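# Sort bowls into patterned and plain nested stacks

## Task

Form two nested stacks of bowls, one holding every patterned bowl and the other every plain bowl, and finish with both hands released from the bowls.

## Robot and tools

Robot: two arms over a table. left_arm has a left hand and its base is at (+0.045, +0.281, 0) m. right_arm has a right hand and its base is at (+0.046, -0.339, 0) m. Both bases are turned only slightly about z.

Scene frame: the origin is level with the table top, midway between the nominal bases. +x points out over the table, +z points up, and left_arm is on the +y side. Image left and right do not match the arm names.

Hand point: a point fixed to each palm, 0.15 m out from the wrist face and 0.05 m in front of the palm. Its +z runs along the straight fingers, +y points out of the palm, and +x runs across the palm away from the thumb. On the left hand, +x points toward the thumb instead. Straight fingertips reach about 0.06-0.07 m past the point and sit 0.06 m behind it along -y. A wrist bracket on the little-finger side sticks out about 0.10 m across the palm and can strike things.

execute_actions(actions, cameras): actions is a list of actions. Each action is a table of up to 15 rows, and each row is one 1/30 s step. If a table has fewer than 15 rows, its last row repeats for the remaining steps. Every row is one flat list of 28 numbers in [-1, 1] that covers both arms, in this order:
- left pose: dx, dy, dz, rx, ry, rz
- left hand: little, ring, middle, index, thumb_bend, thumb_turn, force_limit, speed
- right pose: six numbers in the same order
- right hand: eight numbers in the same order
The pose numbers are offsets, not poses. Each one is measured from that arm's Hand target as it was when the action began, along that target's own axes. Every row of an action uses that same starting point, so sending an offset again moves the hand further. 1.0 equals 0.6 m, or 180 degrees for rx, ry, rz, which together form one rotation vector. Six zeros ask again for the current Hand target.

Hand numbers: for the four fingers and thumb_bend, +1 is straight and -1 is curled. For thumb_turn, +1 puts the thumb beside the palm and -1 swings it in front of the palm, facing the fingers. force_limit runs from about 0 N at -1 to 10 N at +1 (15 N for the two thumb motors). speed runs from nearly stopped at -1 to full speed at +0.48 and stays full up to +1. At full speed, one full finger stroke takes 0.49 s. There is no value that means 'unchanged'. To keep a hand as it is, repeat the eight hand numbers you last sent for it. If you have sent none yet, use its hand_measured six values followed by hand_force_limit and hand_speed.

Grasping: with the thumb in front of the palm, the hand can enclose objects about 0.035-0.065 m thick, or a handle down to about 0.025 m. For a gentle grip, close at speed -0.94 or lower. To loosen a grip, send targets more open than hand_measured. To squeeze harder, raise force_limit and also send a target more closed than hand_measured.

move(target, speed, blend, blocking, cameras): steers the hand points in straight lines. target is either one 28-number row or a list of up to 15 rows. Every row is an offset from the same starting Hand targets, not from the row before it. speed is the top speed in m/s, from 0.002 to 4.3 (default 0.25); turning is capped at twice that value in rad/s. You can give one speed, or one per target. blend is a corner-rounding distance in m; the default 0 stops at each target. A move is capped at 10 s, and the paths do not avoid obstacles or the other arm. blocking=false returns after about 0.5 s while the arms keep moving. The result adds a 'move:' line with the outcome (done, off_target, moving, held or fault) and any limits (paced means the pose was clipped; held means steps were withheld). done means the arm rests within 10 mm and 2 degrees of its target. Neither done nor off_target tells you whether the hand is touching anything.

wait(seconds 0-10) lets the scene run while each arm holds its last command. stop brakes a running move. zoom_image(camera, region=[x0,y0,x1,y1] in pixels, at most 504 on each side) gives a closer view of the latest image from one camera. show_instructions shows the reference pages (a five-finger left hand picture). finished_scene ends the scene for good.

cameras argument: a list of names from cam_head_left, cam_head_right, cam_high, cam_low, cam_left_wrist, cam_right_wrist (each 504x504), or ["all"]. An empty actions list returns all images by default; other calls return none unless you ask. An unknown name makes the call invalid.

Results: end_effector_position (m) and end_effector_quat_wxyz are given in the scene frame. Hand target is the last commanded pose after clipping, and your next offsets start from it. hand_measured, hand_stopped_by (moving, target, force, stalled, fault) and hand_load_n (N at the fingertip, positive when the finger is pushed open) follow the motor order above. When a grip is lost, hand_load_n drops to near 0. The result also lists joint positions, joint velocities, joint torques and motor temperatures. Action results include step readings; move and wait results do not.

Control behaviour: each step, the commanded orientation is limited to within 40 degrees of the measured one. Friction and weight often leave the hand 1-3 cm (sometimes 5 cm) short of its target, usually lower. Send the missing distance as a new offset. Small turns can shift the hand point noticeably.

Avoid the following:
- dropping bowls or letting go of them while they are moving
- anything leaving the table
- fast impacts with the table or fixed objects
- contact between the two arms, or one hand gripping the other
- too much force on the fingers
- paths that pass close to an arm's own base (go around it instead)
- keeping an arm stretched out or pushing for long: at 85 °C a MOTOR HOT warning appears, and at 100 °C that arm goes limp for 30-60 s

Objects may occasionally be nudged by outside pushes.

Each tool is called after ">>>" as a command line: name --argument value for each argument, lists and objects as JSON in quotes; but a table of rows of numbers goes row by row, as --pt "numbers of a row", without its own name.

Reference images:

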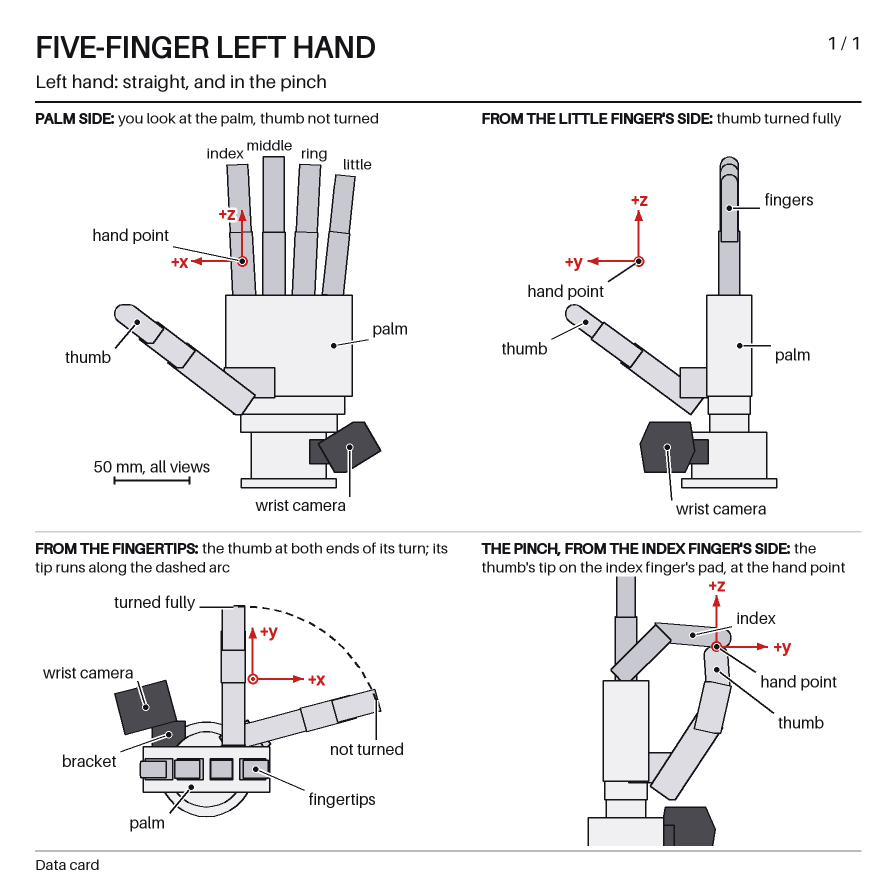

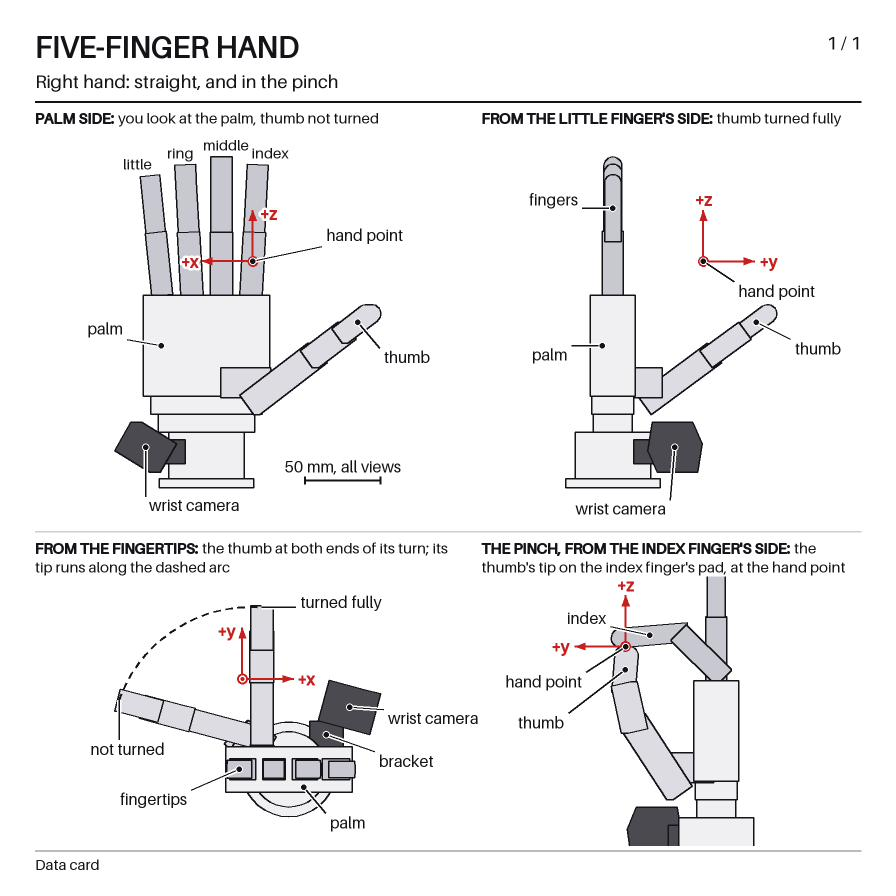

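## Session

>>> execute_actions --actions '[]'

Scene clock: 0.00 s.
left_arm: end_effector_position=(+0.2664, +0.1700, +0.2642) hand_measured=(+1.000, +1.000, +1.000, +1.000, +1.000, +1.000) hand_load_n=(+0.0, +0.0, +0.0, +0.0, +0.0, +0.0) hand_stopped_by=(target, target, target, target, target, target) hand_force_limit=0.00 hand_speed=-0.80 end_effector_quat_wxyz=(+0.485, +0.391, +0.768, +0.150) | right_arm: end_effector_position=(+0.4105, -0.1794, +0.3592) hand_measured=(+1.000, +1.000, +1.000, +1.000, +1.000, +1.000) hand_load_n=(+0.0, +0.0, +0.0, -0.5, +0.0, +0.0) hand_stopped_by=(target, target, target, target, target, target) hand_force_limit=0.00 hand_speed=-0.80 end_effector_quat_wxyz=(+0.080, +0.973, -0.112, +0.188)
Joint positions: left_arm=[-1.378 0.509 0.58 -1.025 -0.934 1.494] | right_arm=[0.64 1.442 1.707 -1.662 0.375 -0.74]
Joint velocities: within noise
Joint torques (N m): no reading
Motor temperatures (°C): left_arm=[26 26 26 24 23 23] | right_arm=[28 27 27 25 23 23]
Heat: left arm: hottest waist 26 °C; right arm: hottest waist 28 °C.
Hand target: left_arm +0.2672, +0.1669, +0.2758; +0.493, +0.383, +0.768, +0.141 | right_arm +0.4133, -0.1773, +0.3683; +0.071, +0.971, -0.114, +0.198

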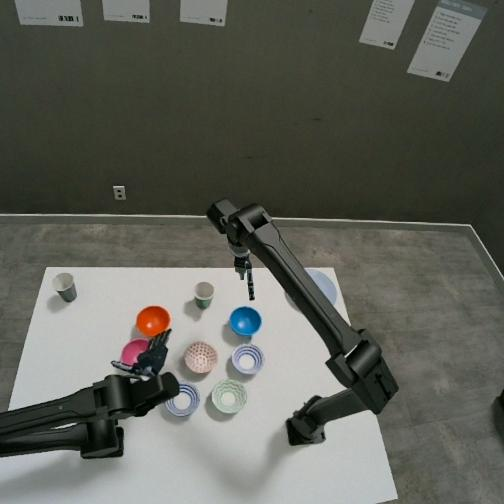

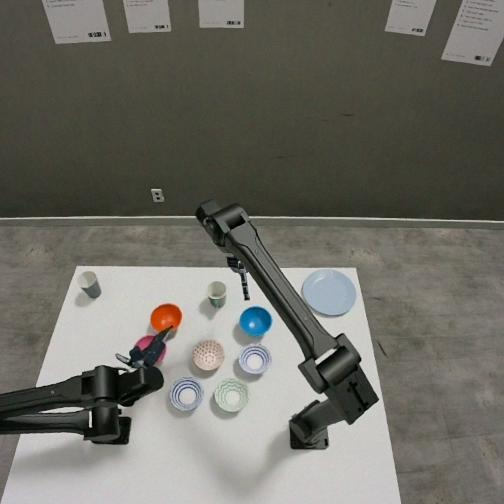

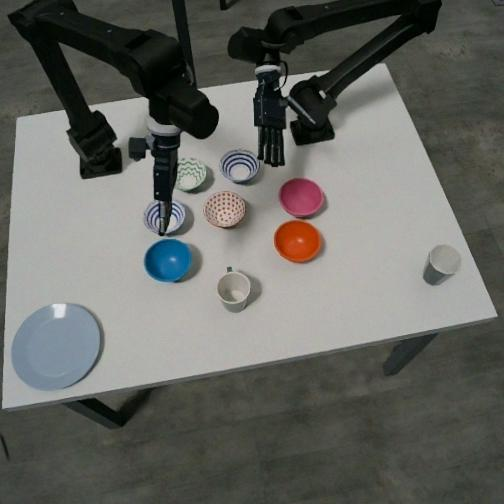

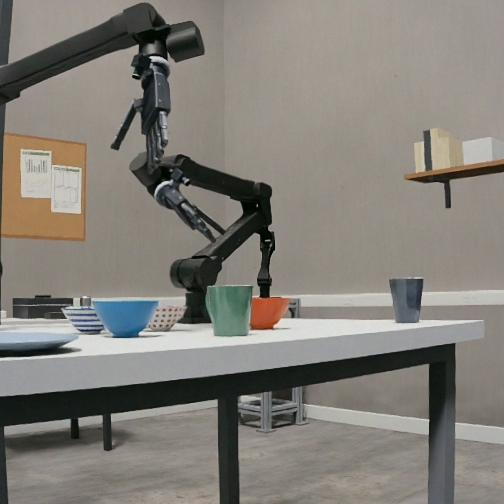

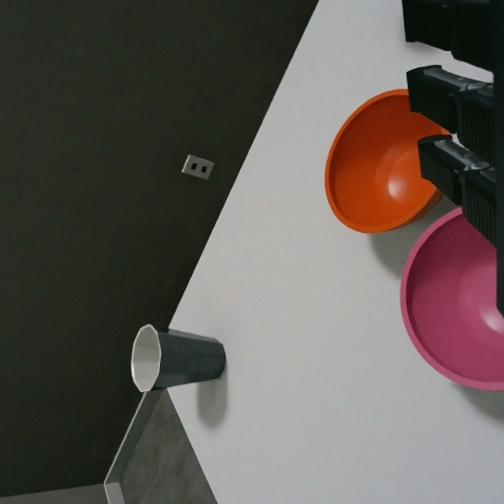

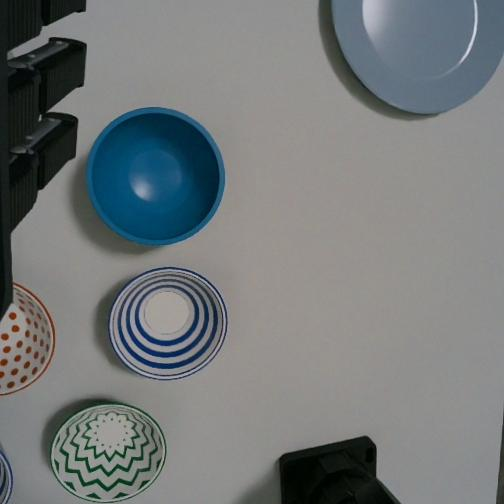

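>>> zoom_image --camera "cam_head_left" --region '[40, 250, 360, 430]'

>>> zoom_image --camera "cam_head_right" --region '[60, 250, 380, 430]'

>>> zoom_image --camera "cam_high" --region '[100, 120, 360, 340]'

>>> zoom_image --camera "cam_low" --region '[0, 230, 320, 380]'

Scaled by 1.575 from the camera's 504x504 image, which has a finer 720x720 frame.

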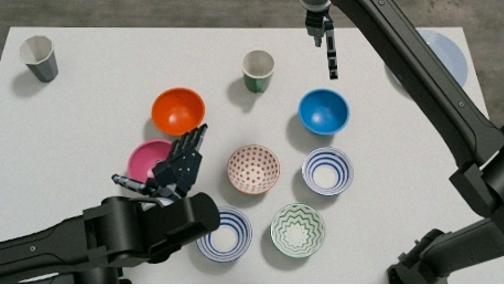

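Scaled by 1.575 from the camera's 504x504 image, which has a finer 720x720 frame.

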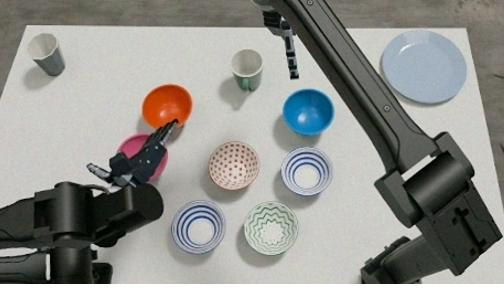

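Scaled by 1.938 from the camera's 504x504 image, which has a finer 720x720 frame.

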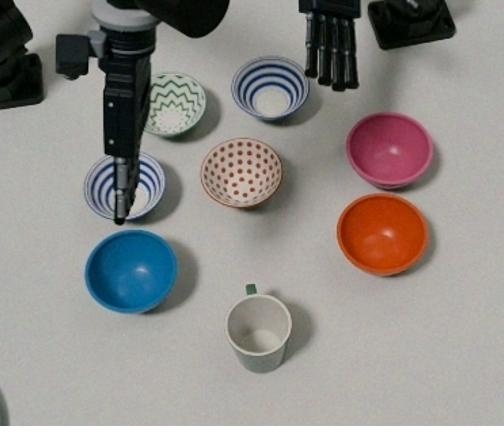

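Scaled by 1.575 from the camera's 504x504 image, which has a finer 720x720 frame.

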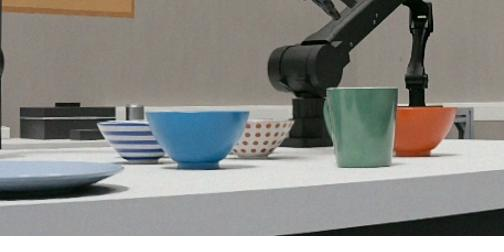

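>>> move --target '[-0.0797, 0.1333, 0.2622, 0.0321, 0.0646, -0.7058, 0, 0, 0, 0, 0, -1, -0.4, 0.0, -0.2852, -0.0683, 0.1753, 0.3096, -0.0806, 0.1491, 0, 0, 0, 0, 0, -1, -0.4, 0.0]' --speed 0.25 --cameras '["all"]'

Scene clock: 18.40 s.
left_arm: end_effector_position=(+0.4277, +0.1602, +0.2489) hand_measured=(+0.000, +0.000, +0.000, +0.000, +0.000, -1.000) hand_load_n=(+0.0, +0.0, +0.0, +0.0, +0.0, +0.0) hand_stopped_by=(target, target, target, target, target, target) hand_force_limit=-0.40 hand_speed=0.00 end_effector_quat_wxyz=(+0.243, -0.512, +0.742, -0.358) | right_arm: end_effector_position=(+0.3058, -0.1213, +0.1970) hand_measured=(+0.000, +0.000, +0.000, +0.000, +0.000, -1.000) hand_load_n=(+0.0, +0.0, +0.0, +0.0, +0.0, +0.0) hand_stopped_by=(target, target, target, target, target, target) hand_force_limit=-0.40 hand_speed=0.00 end_effector_quat_wxyz=(-0.439, +0.863, -0.222, +0.112)
Joint positions: left_arm=[-0.212 0.94 0.908 -0.654 0.154 0.118] | right_arm=[0.406 0.823 0.708 -0.634 -0.523 -0.434]
Joint torques (N m): left_arm=[0.03 -2.84 15.24 2.41 0 -0.04] | right_arm=[-1.26 -5.66 7.17 2.32 -0.41 0.13]
Heat: left arm: hottest elbow 28 °C; right arm: hottest elbow 29 °C.
Hand target: left_arm +0.4498, +0.1599, +0.2798; +0.264, -0.508, +0.727, -0.378 | right_arm +0.3089, -0.1240, +0.2002; -0.446, +0.857, -0.230, +0.120
Off the commanded pose: left_arm 0.038 m, 4 deg | right_arm 0.005 m, 2 deg.
move: off_target (left_arm)
camera_calibration:
cam_left_wrist: T_world_to_cam=[[0.502215, -0.465961, 0.728464, -0.315114], [-0.779814, -0.608109, 0.14864, 0.397343], [0.373725, -0.642715, -0.668765, 0.221497], [0, 0, 0, 1]] pos_world=[0.385329, 0.237156, 0.318618]
cam_right_wrist: T_world_to_cam=[[-0.0921199, -0.650386, -0.753997, 0.0948354], [-0.982888, -0.0619108, 0.173488, 0.255884], [-0.159515, 0.757076, -0.633554, 0.379048], [0, 0, 0, 1]] pos_world=[0.320706, -0.209446, 0.26726]

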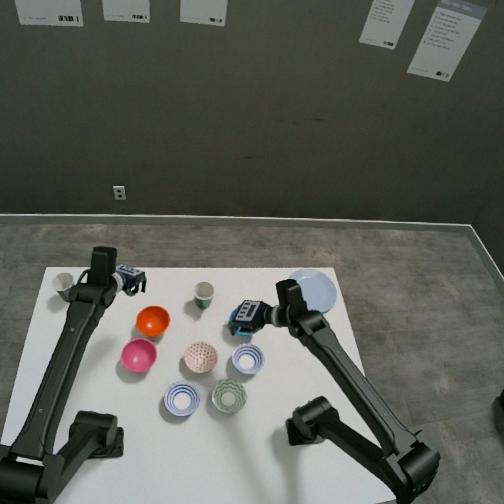

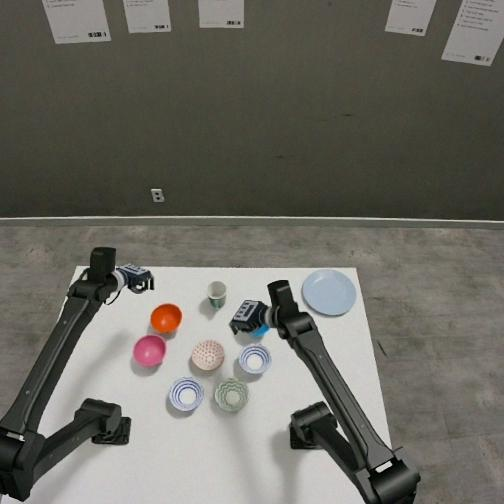

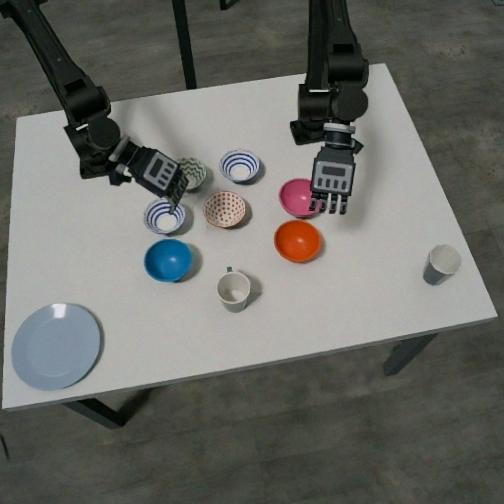

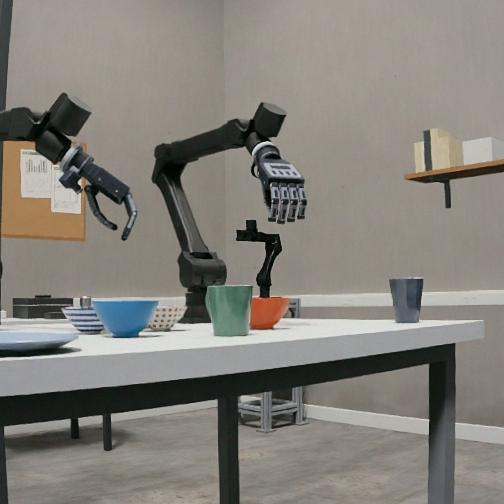

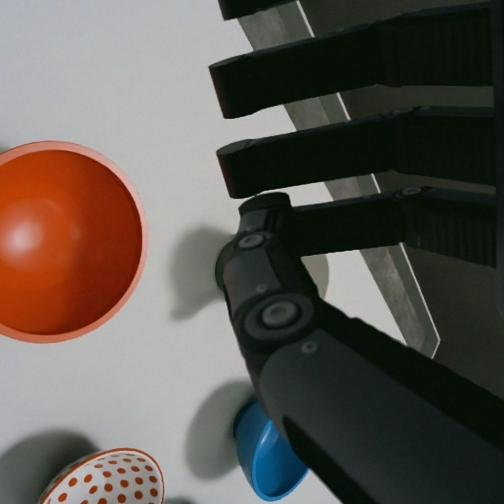

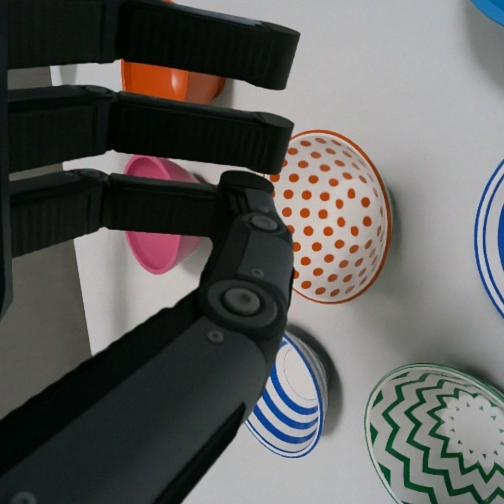

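>>> zoom_image --camera "cam_low" --region '[40, 80, 340, 350]'

>>> zoom_image --camera "cam_high" --region '[60, 80, 360, 300]'

>>> zoom_image --camera "cam_head_right" --region '[120, 250, 320, 430]'

Scaled by 1.680 from the camera's 504x504 image, which has a finer 720x720 frame.

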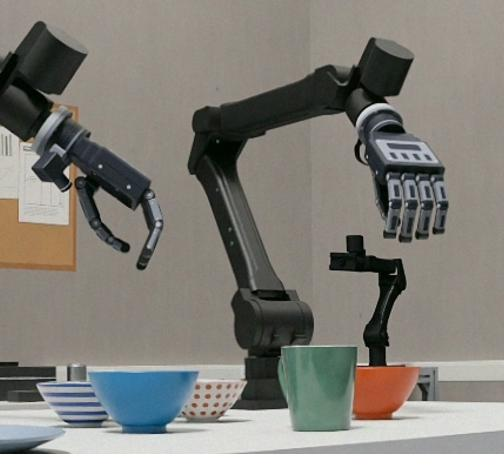

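Scaled by 1.680 from the camera's 504x504 image, which has a finer 720x720 frame.

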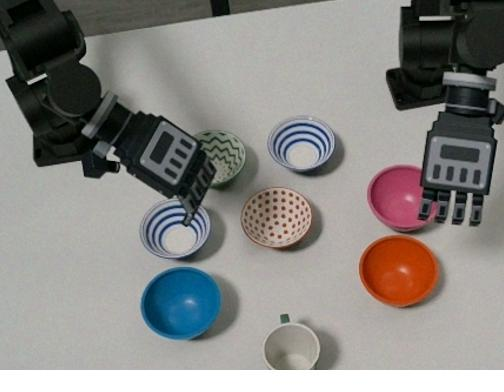

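Scaled by 2.520 from the camera's 504x504 image, which has a finer 720x720 frame.

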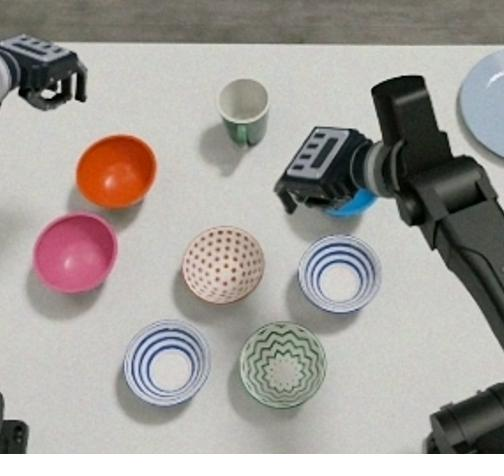

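>>> zoom_image --camera "cam_high" --region '[110, 120, 250, 260]'

>>> zoom_image --camera "cam_head_right" --region '[190, 280, 300, 390]'

>>> zoom_image --camera "cam_low" --region '[20, 170, 180, 330]'

Scaled by 3.600 from the camera's 504x504 image, which has a finer 720x720 frame.

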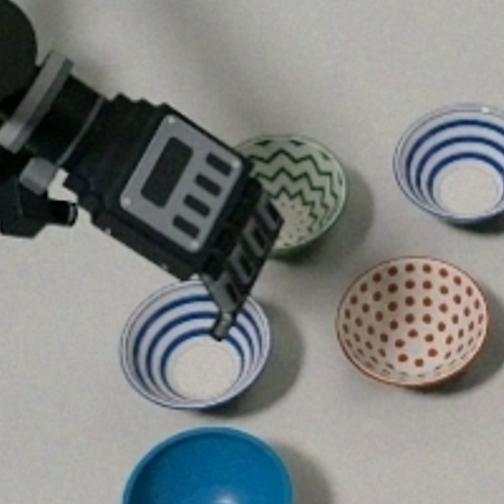

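Scaled by 4.582 from the camera's 504x504 image, which has a finer 720x720 frame.

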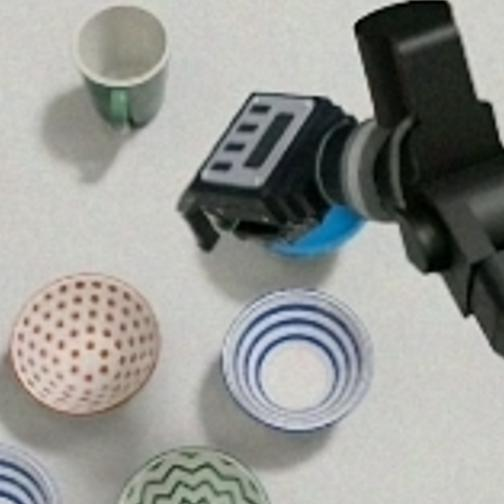

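Scaled by 3.150 from the camera's 504x504 image, which has a finer 720x720 frame.

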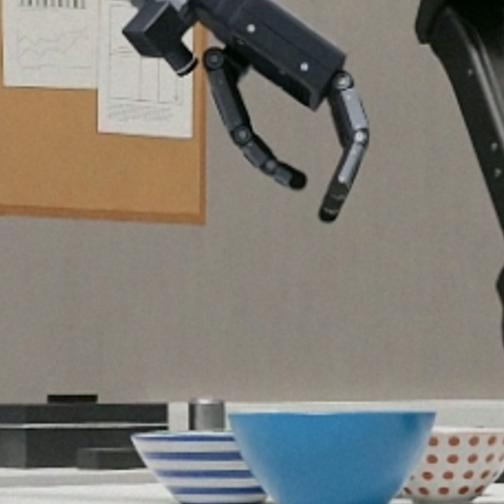

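>>> move --target '[0, 0, 0, 0, 0, 0, 0, 0, 0, 0, 0, -1, -0.4, 0.0, -0.0125, 0.1422, 0.0793, 0, 0, 0, 1, 1, 0, 0, 0, -1, -0.4, 0.0]' --speed 0.2 --cameras '["cam_high", "cam_low", "cam_head_right", "cam_right_wrist"]'

>>> zoom_image --camera "cam_low" --region '[20, 220, 180, 350]'

>>> zoom_image --camera "cam_head_right" --region '[190, 300, 300, 410]'

>>> zoom_image --camera "cam_high" --region '[100, 130, 240, 270]'

Scene clock: 26.93 s.
left_arm: end_effector_position=(+0.4277, +0.1602, +0.2489) hand_measured=(+0.000, +0.000, +0.000, +0.000, +0.000, -1.000) hand_load_n=(+0.0, +0.0, +0.0, +0.0, +0.0, +0.0) hand_stopped_by=(target, target, target, target, target, target) hand_force_limit=-0.40 hand_speed=0.00 end_effector_quat_wxyz=(+0.243, -0.512, +0.742, -0.358) | right_arm: end_effector_position=(+0.2944, -0.1267, +0.1069) hand_measured=(+1.000, +1.000, +0.000, +0.000, +0.000, -1.000) hand_load_n=(+0.0, +0.0, +0.0, +0.0, +0.0, +0.0) hand_stopped_by=(target, target, target, target, target, target) hand_force_limit=-0.40 hand_speed=0.00 end_effector_quat_wxyz=(-0.445, +0.860, -0.219, +0.121)
Joint positions: left_arm=[-0.212 0.94 0.908 -0.654 0.154 0.117] | right_arm=[0.404 0.844 0.465 -0.346 -0.524 -0.433]
Joint torques (N m): left_arm=[0.09 -3.14 15.2 2.41 -0.01 -0.04] | right_arm=[-1.2 -3.19 6.8 2.37 -0.41 0.12]
Heat: left arm: hottest elbow 29 °C; right arm: hottest elbow 29 °C.
Hand target: left_arm +0.4498, +0.1598, +0.2798; +0.264, -0.508, +0.727, -0.378 | right_arm +0.2975, -0.1289, +0.1030; -0.446, +0.857, -0.230, +0.120
Off the commanded pose: left_arm 0.038 m, 4 deg | right_arm 0.005 m, 1 deg.
move: off_target (left_arm)
camera_calibration:
cam_right_wrist: T_world_to_cam=[[-0.0779076, -0.642488, -0.762325, 0.019995], [-0.986426, -0.0611891, 0.15238, 0.263344], [-0.144549, 0.763849, -0.629, 0.320219], [0, 0, 0, 1]] pos_world=[0.307615, -0.215639, 0.176532]
Images, in order (width x height): cam_head_right 504x504, cam_high 504x504, cam_low 504x504, cam_right_wrist 504x504.

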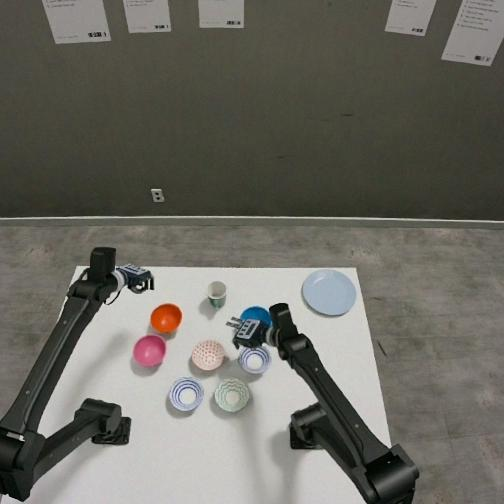

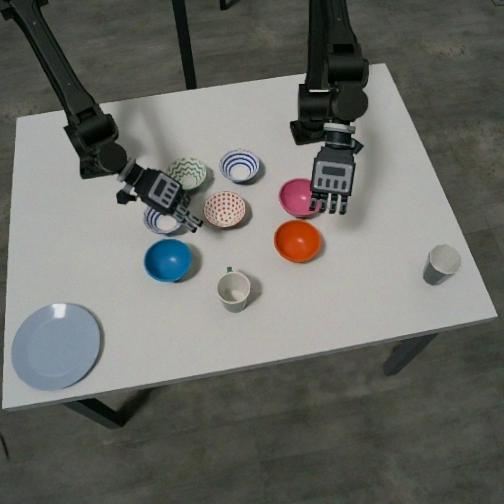

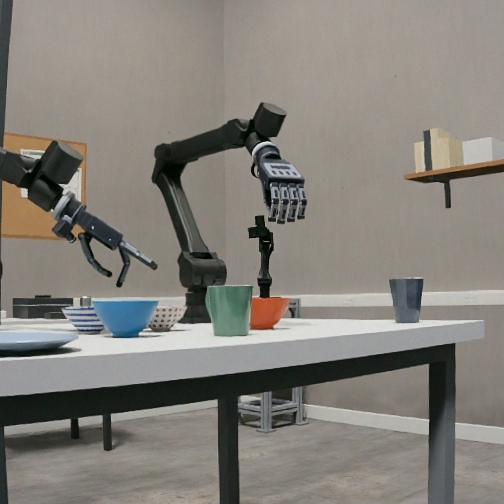

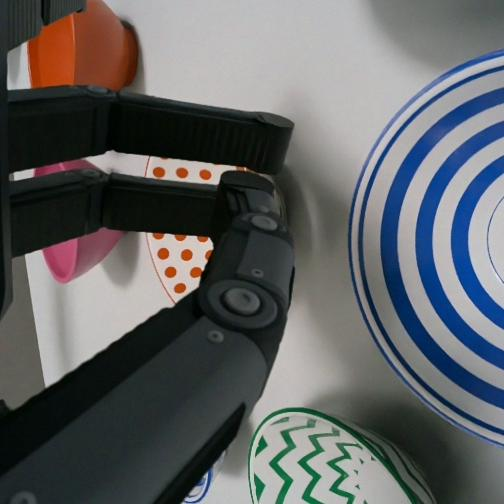

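Scaled by 3.150 from the camera's 504x504 image, which has a finer 720x720 frame.

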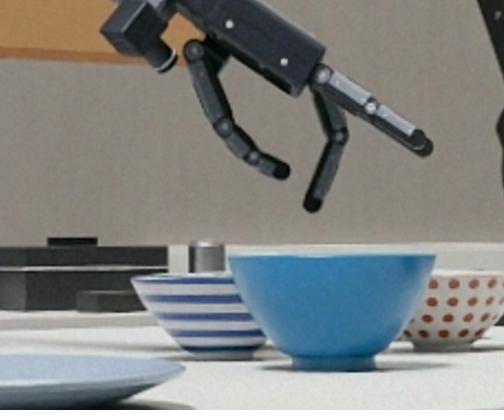

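Scaled by 4.582 from the camera's 504x504 image, which has a finer 720x720 frame.

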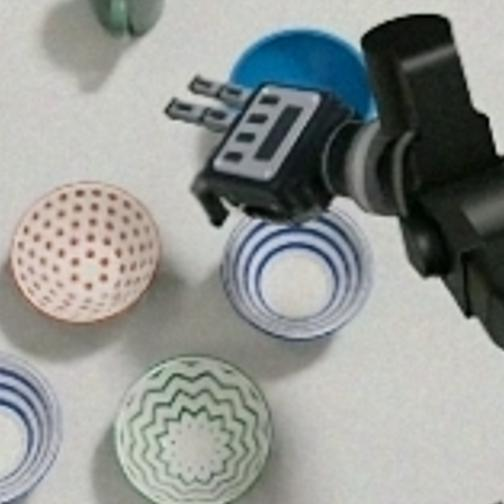

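Scaled by 3.600 from the camera's 504x504 image, which has a finer 720x720 frame.

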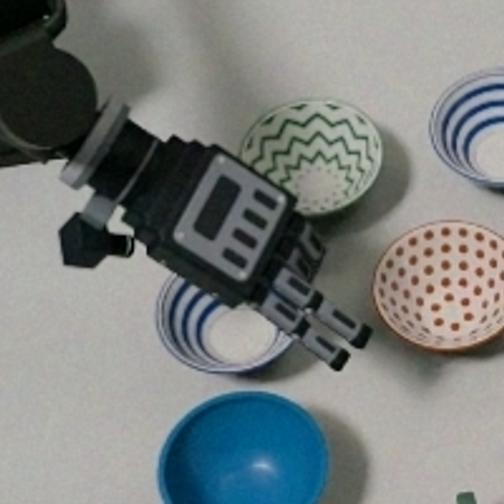

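>>> move --target '[0, 0, 0, 0, 0, 0, 0, 0, 0, 0, 0, -1, -0.4, 0.0, 0.0033, 0.054, 0.0535, 0, 0, 0, 1, 1, 0, 0, 0, -1, -0.4, 0.0]' --speed 0.12 --cameras '["cam_high", "cam_low", "cam_head_right", "cam_right_wrist"]'

>>> zoom_image --camera "cam_low" --region '[20, 240, 180, 350]'

>>> zoom_image --camera "cam_head_right" --region '[190, 300, 300, 410]'

>>> zoom_image --camera "cam_high" --region '[100, 130, 240, 270]'

Scene clock: 30.33 s.
left_arm: end_effector_position=(+0.4277, +0.1602, +0.2489) hand_measured=(+0.000, +0.000, +0.000, +0.000, +0.000, -1.000) hand_load_n=(+0.0, +0.0, +0.5, +0.0, -0.5, +0.0) hand_stopped_by=(target, target, target, target, target, target) hand_force_limit=-0.40 hand_speed=0.00 end_effector_quat_wxyz=(+0.243, -0.512, +0.742, -0.358) | right_arm: end_effector_position=(+0.3041, -0.1229, +0.0637) hand_measured=(+1.000, +1.000, +0.000, +0.000, +0.000, -1.000) hand_load_n=(+0.0, +0.0, +0.0, +0.0, +0.0, +0.0) hand_stopped_by=(target, target, target, target, target, target) hand_force_limit=-0.40 hand_speed=0.00 end_effector_quat_wxyz=(-0.447, +0.858, -0.222, +0.124)
Joint positions: left_arm=[-0.212 0.94 0.908 -0.654 0.154 0.117] | right_arm=[0.404 0.972 0.394 -0.139 -0.519 -0.425]
Joint torques (N m): left_arm=[0.21 -3.02 15.17 2.45 -0.01 -0.03] | right_arm=[-0.32 -3.78 6.05 2.36 -0.19 0.16]
Heat: left arm: hottest elbow 30 °C; right arm: hottest elbow 30 °C.
Hand target: left_arm +0.4498, +0.1598, +0.2798; +0.264, -0.508, +0.727, -0.378 | right_arm +0.3032, -0.1233, +0.0582; -0.446, +0.857, -0.230, +0.120
Off the commanded pose: left_arm 0.038 m, 4 deg | right_arm 0.006 m, 1 deg.
move: off_target (left_arm)
camera_calibration:
cam_right_wrist: T_world_to_cam=[[-0.0803336, -0.638913, -0.765073, -0.00832867], [-0.987428, -0.0538205, 0.148627, 0.281262], [-0.136136, 0.767394, -0.626556, 0.289209], [0, 0, 0, 1]] pos_world=[0.316428, -0.212121, 0.133031]
Images, in order (width x height): cam_head_right 504x504, cam_high 504x504, cam_low 504x504, cam_right_wrist 504x504.

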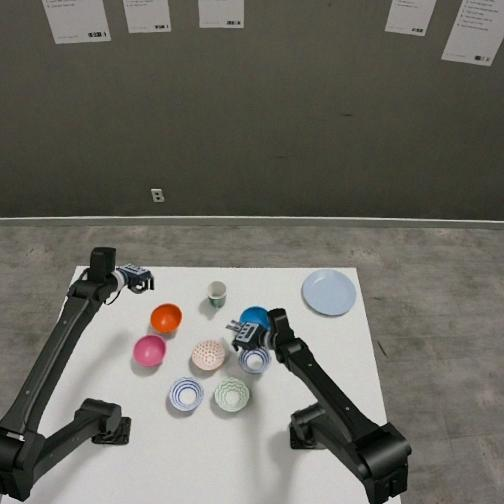

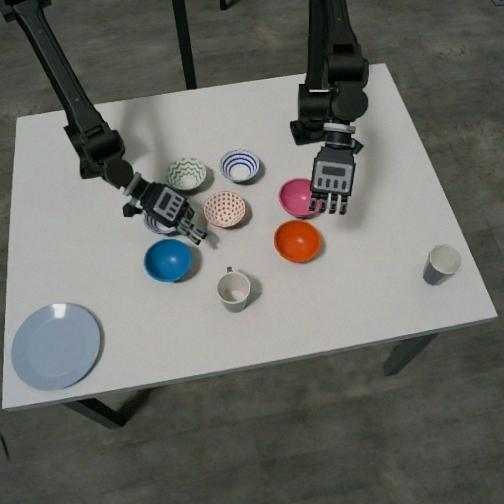

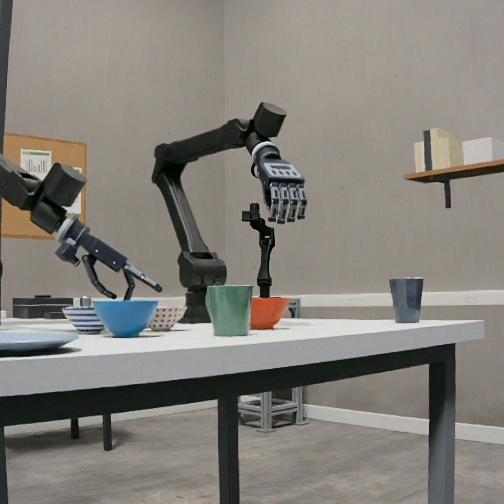

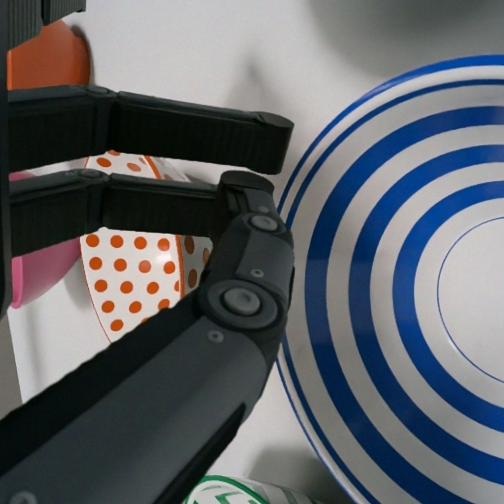

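Scaled by 3.150 from the camera's 504x504 image, which has a finer 720x720 frame.

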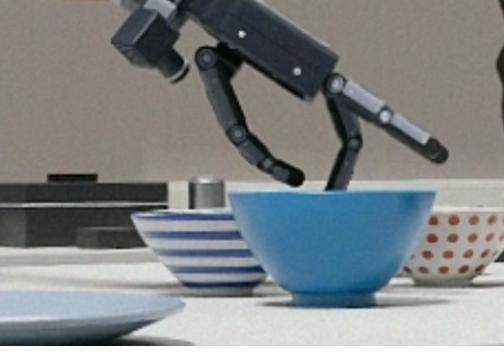

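Scaled by 4.582 from the camera's 504x504 image, which has a finer 720x720 frame.

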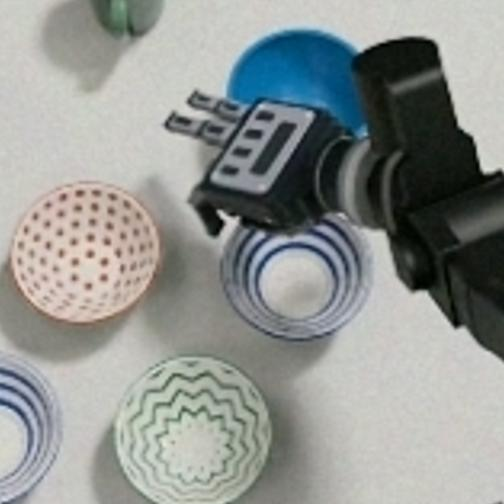

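Scaled by 3.600 from the camera's 504x504 image, which has a finer 720x720 frame.

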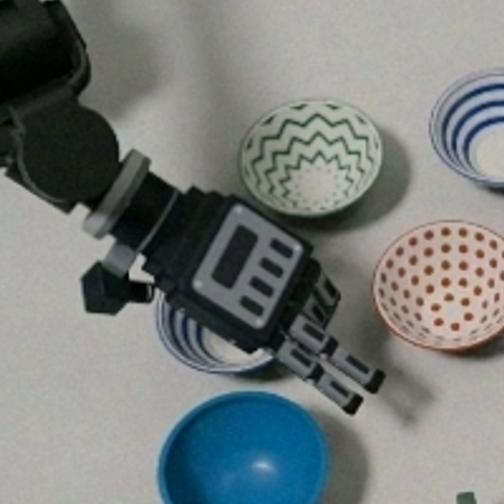

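>>> move --pt "0 0 0 0 0 0 0 0 0 0 0 -1 -0.4 0.0 -0.0067 -0.0076 0.0109 0 0 0 1 1 0 0 0 -1 -0.4 0.0" --pt "0 0 0 0 0 0 0 0 0 0 0 -1 -0.4 0.0 -0.0067 0.0212 0.031 0 0 0 1 1 0 0 0 -1 -0.4 0.0" --speed 0.06 --cameras '["cam_high", "cam_low", "cam_head_right", "cam_right_wrist"]'

>>> zoom_image --camera "cam_low" --region '[20, 240, 180, 350]'

>>> zoom_image --camera "cam_high" --region '[100, 130, 240, 270]'

Scene clock: 34.80 s.
left_arm: end_effector_position=(+0.4277, +0.1602, +0.2489) hand_measured=(+0.000, +0.000, +0.000, +0.000, +0.000, -1.000) hand_load_n=(+0.0, +0.0, +0.0, +0.0, +0.0, +0.0) hand_stopped_by=(target, target, target, target, target, target) hand_force_limit=-0.40 hand_speed=0.00 end_effector_quat_wxyz=(+0.243, -0.512, +0.742, -0.358) | right_arm: end_effector_position=(+0.3090, -0.1180, +0.0434) hand_measured=(+1.000, +1.000, +0.000, +0.000, +0.000, -1.000) hand_load_n=(+0.0, -0.5, +0.0, +0.0, -0.5, +0.0) hand_stopped_by=(target, target, target, target, target, target) hand_force_limit=-0.40 hand_speed=0.00 end_effector_quat_wxyz=(-0.447, +0.855, -0.229, +0.128)
Joint positions: left_arm=[-0.212 0.94 0.908 -0.654 0.154 0.117] | right_arm=[0.419 1.048 0.365 -0.018 -0.495 -0.4]
Joint torques (N m): left_arm=[-0.03 -3.08 15.19 2.44 -0.02 -0.04] | right_arm=[0.97 -4.54 5.68 2.26 -0.17 0.15]
Motor temperatures (°C): left_arm=[26 26 31 24 23 23] | right_arm=[27 28 30 25 23 23]
Heat: left arm: hottest elbow 31 °C; right arm: hottest elbow 30 °C.
Hand target: left_arm +0.4498, +0.1598, +0.2798; +0.264, -0.508, +0.727, -0.378 | right_arm +0.3037, -0.1144, +0.0371; -0.446, +0.857, -0.230, +0.120
Off the commanded pose: left_arm 0.038 m, 4 deg | right_arm 0.009 m, 1 deg.
move: off_target (left_arm)
camera_calibration:
cam_right_wrist: T_world_to_cam=[[-0.0889507, -0.635978, -0.766563, -0.0173134], [-0.98857, -0.0376836, 0.145976, 0.291734], [-0.121725, 0.770786, -0.625357, 0.269425], [0, 0, 0, 1]] pos_world=[0.319655, -0.207686, 0.112629]
Images, in order (width x height): cam_head_right 504x504, cam_high 504x504, cam_low 504x504, cam_right_wrist 504x504.

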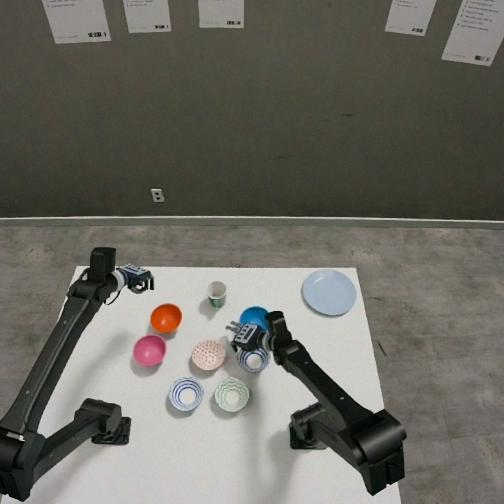

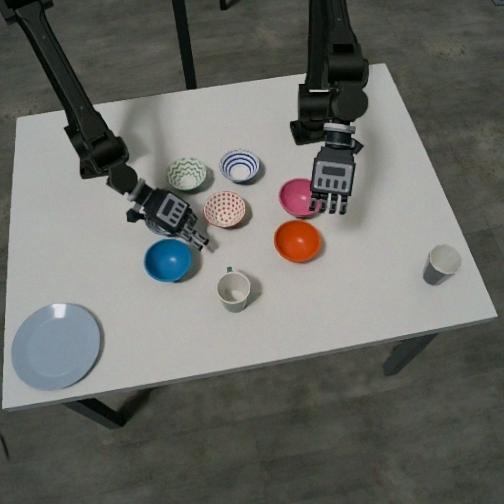

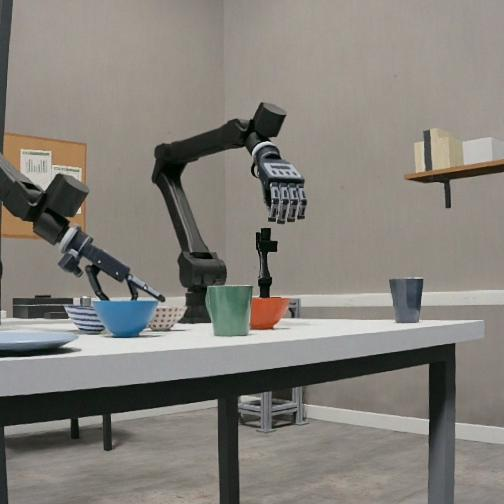

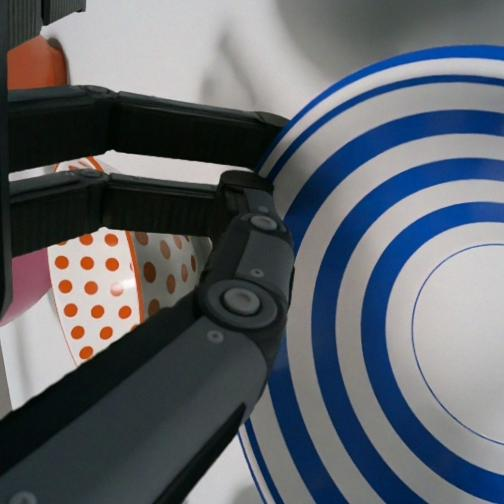

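Scaled by 3.150 from the camera's 504x504 image, which has a finer 720x720 frame.

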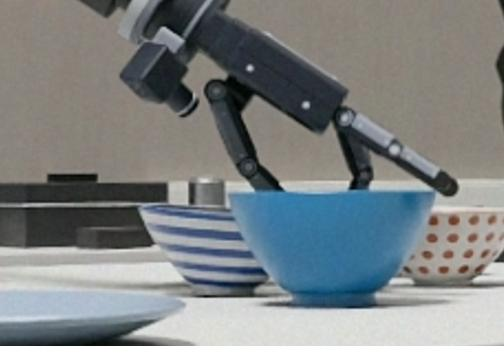

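Scaled by 3.600 from the camera's 504x504 image, which has a finer 720x720 frame.

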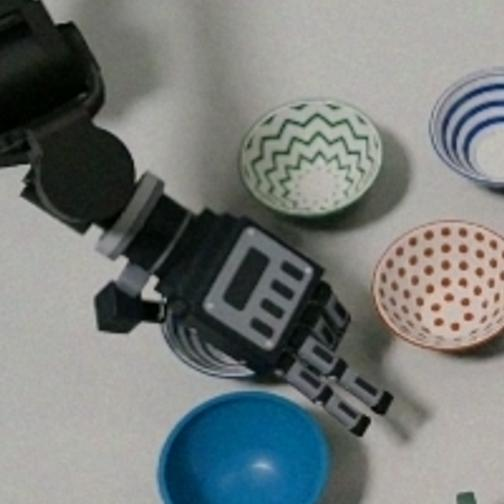

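>>> zoom_image --camera "cam_low" --region '[50, 270, 130, 340]'

>>> zoom_image --camera "cam_right_wrist" --region '[180, 60, 360, 260]'

>>> zoom_image --camera "cam_head_right" --region '[210, 320, 290, 400]'

Scaled by 6.300 from the camera's 504x504 image, which has a finer 720x720 frame.

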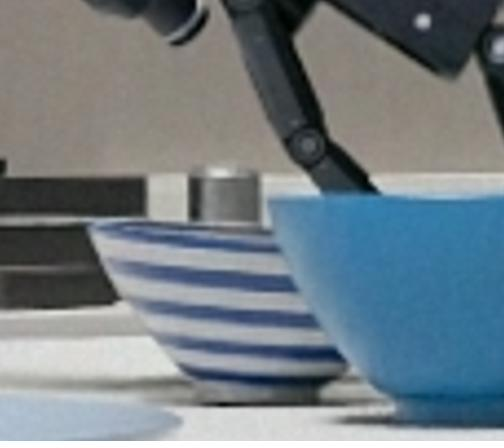

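Scaled by 2.520 from the camera's 504x504 image, which has a finer 720x720 frame.

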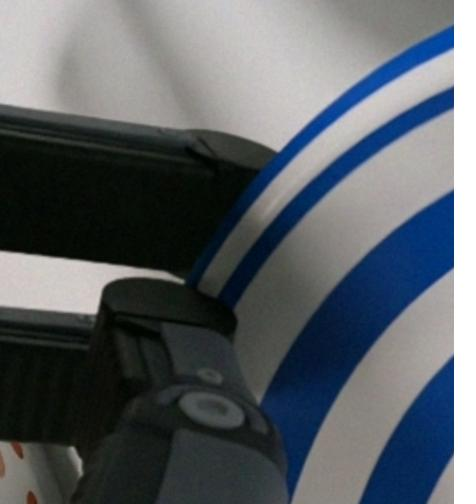

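Scaled by 6.300 from the camera's 504x504 image, which has a finer 720x720 frame.

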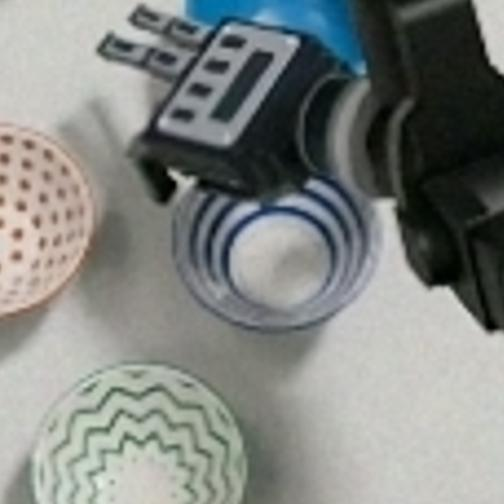

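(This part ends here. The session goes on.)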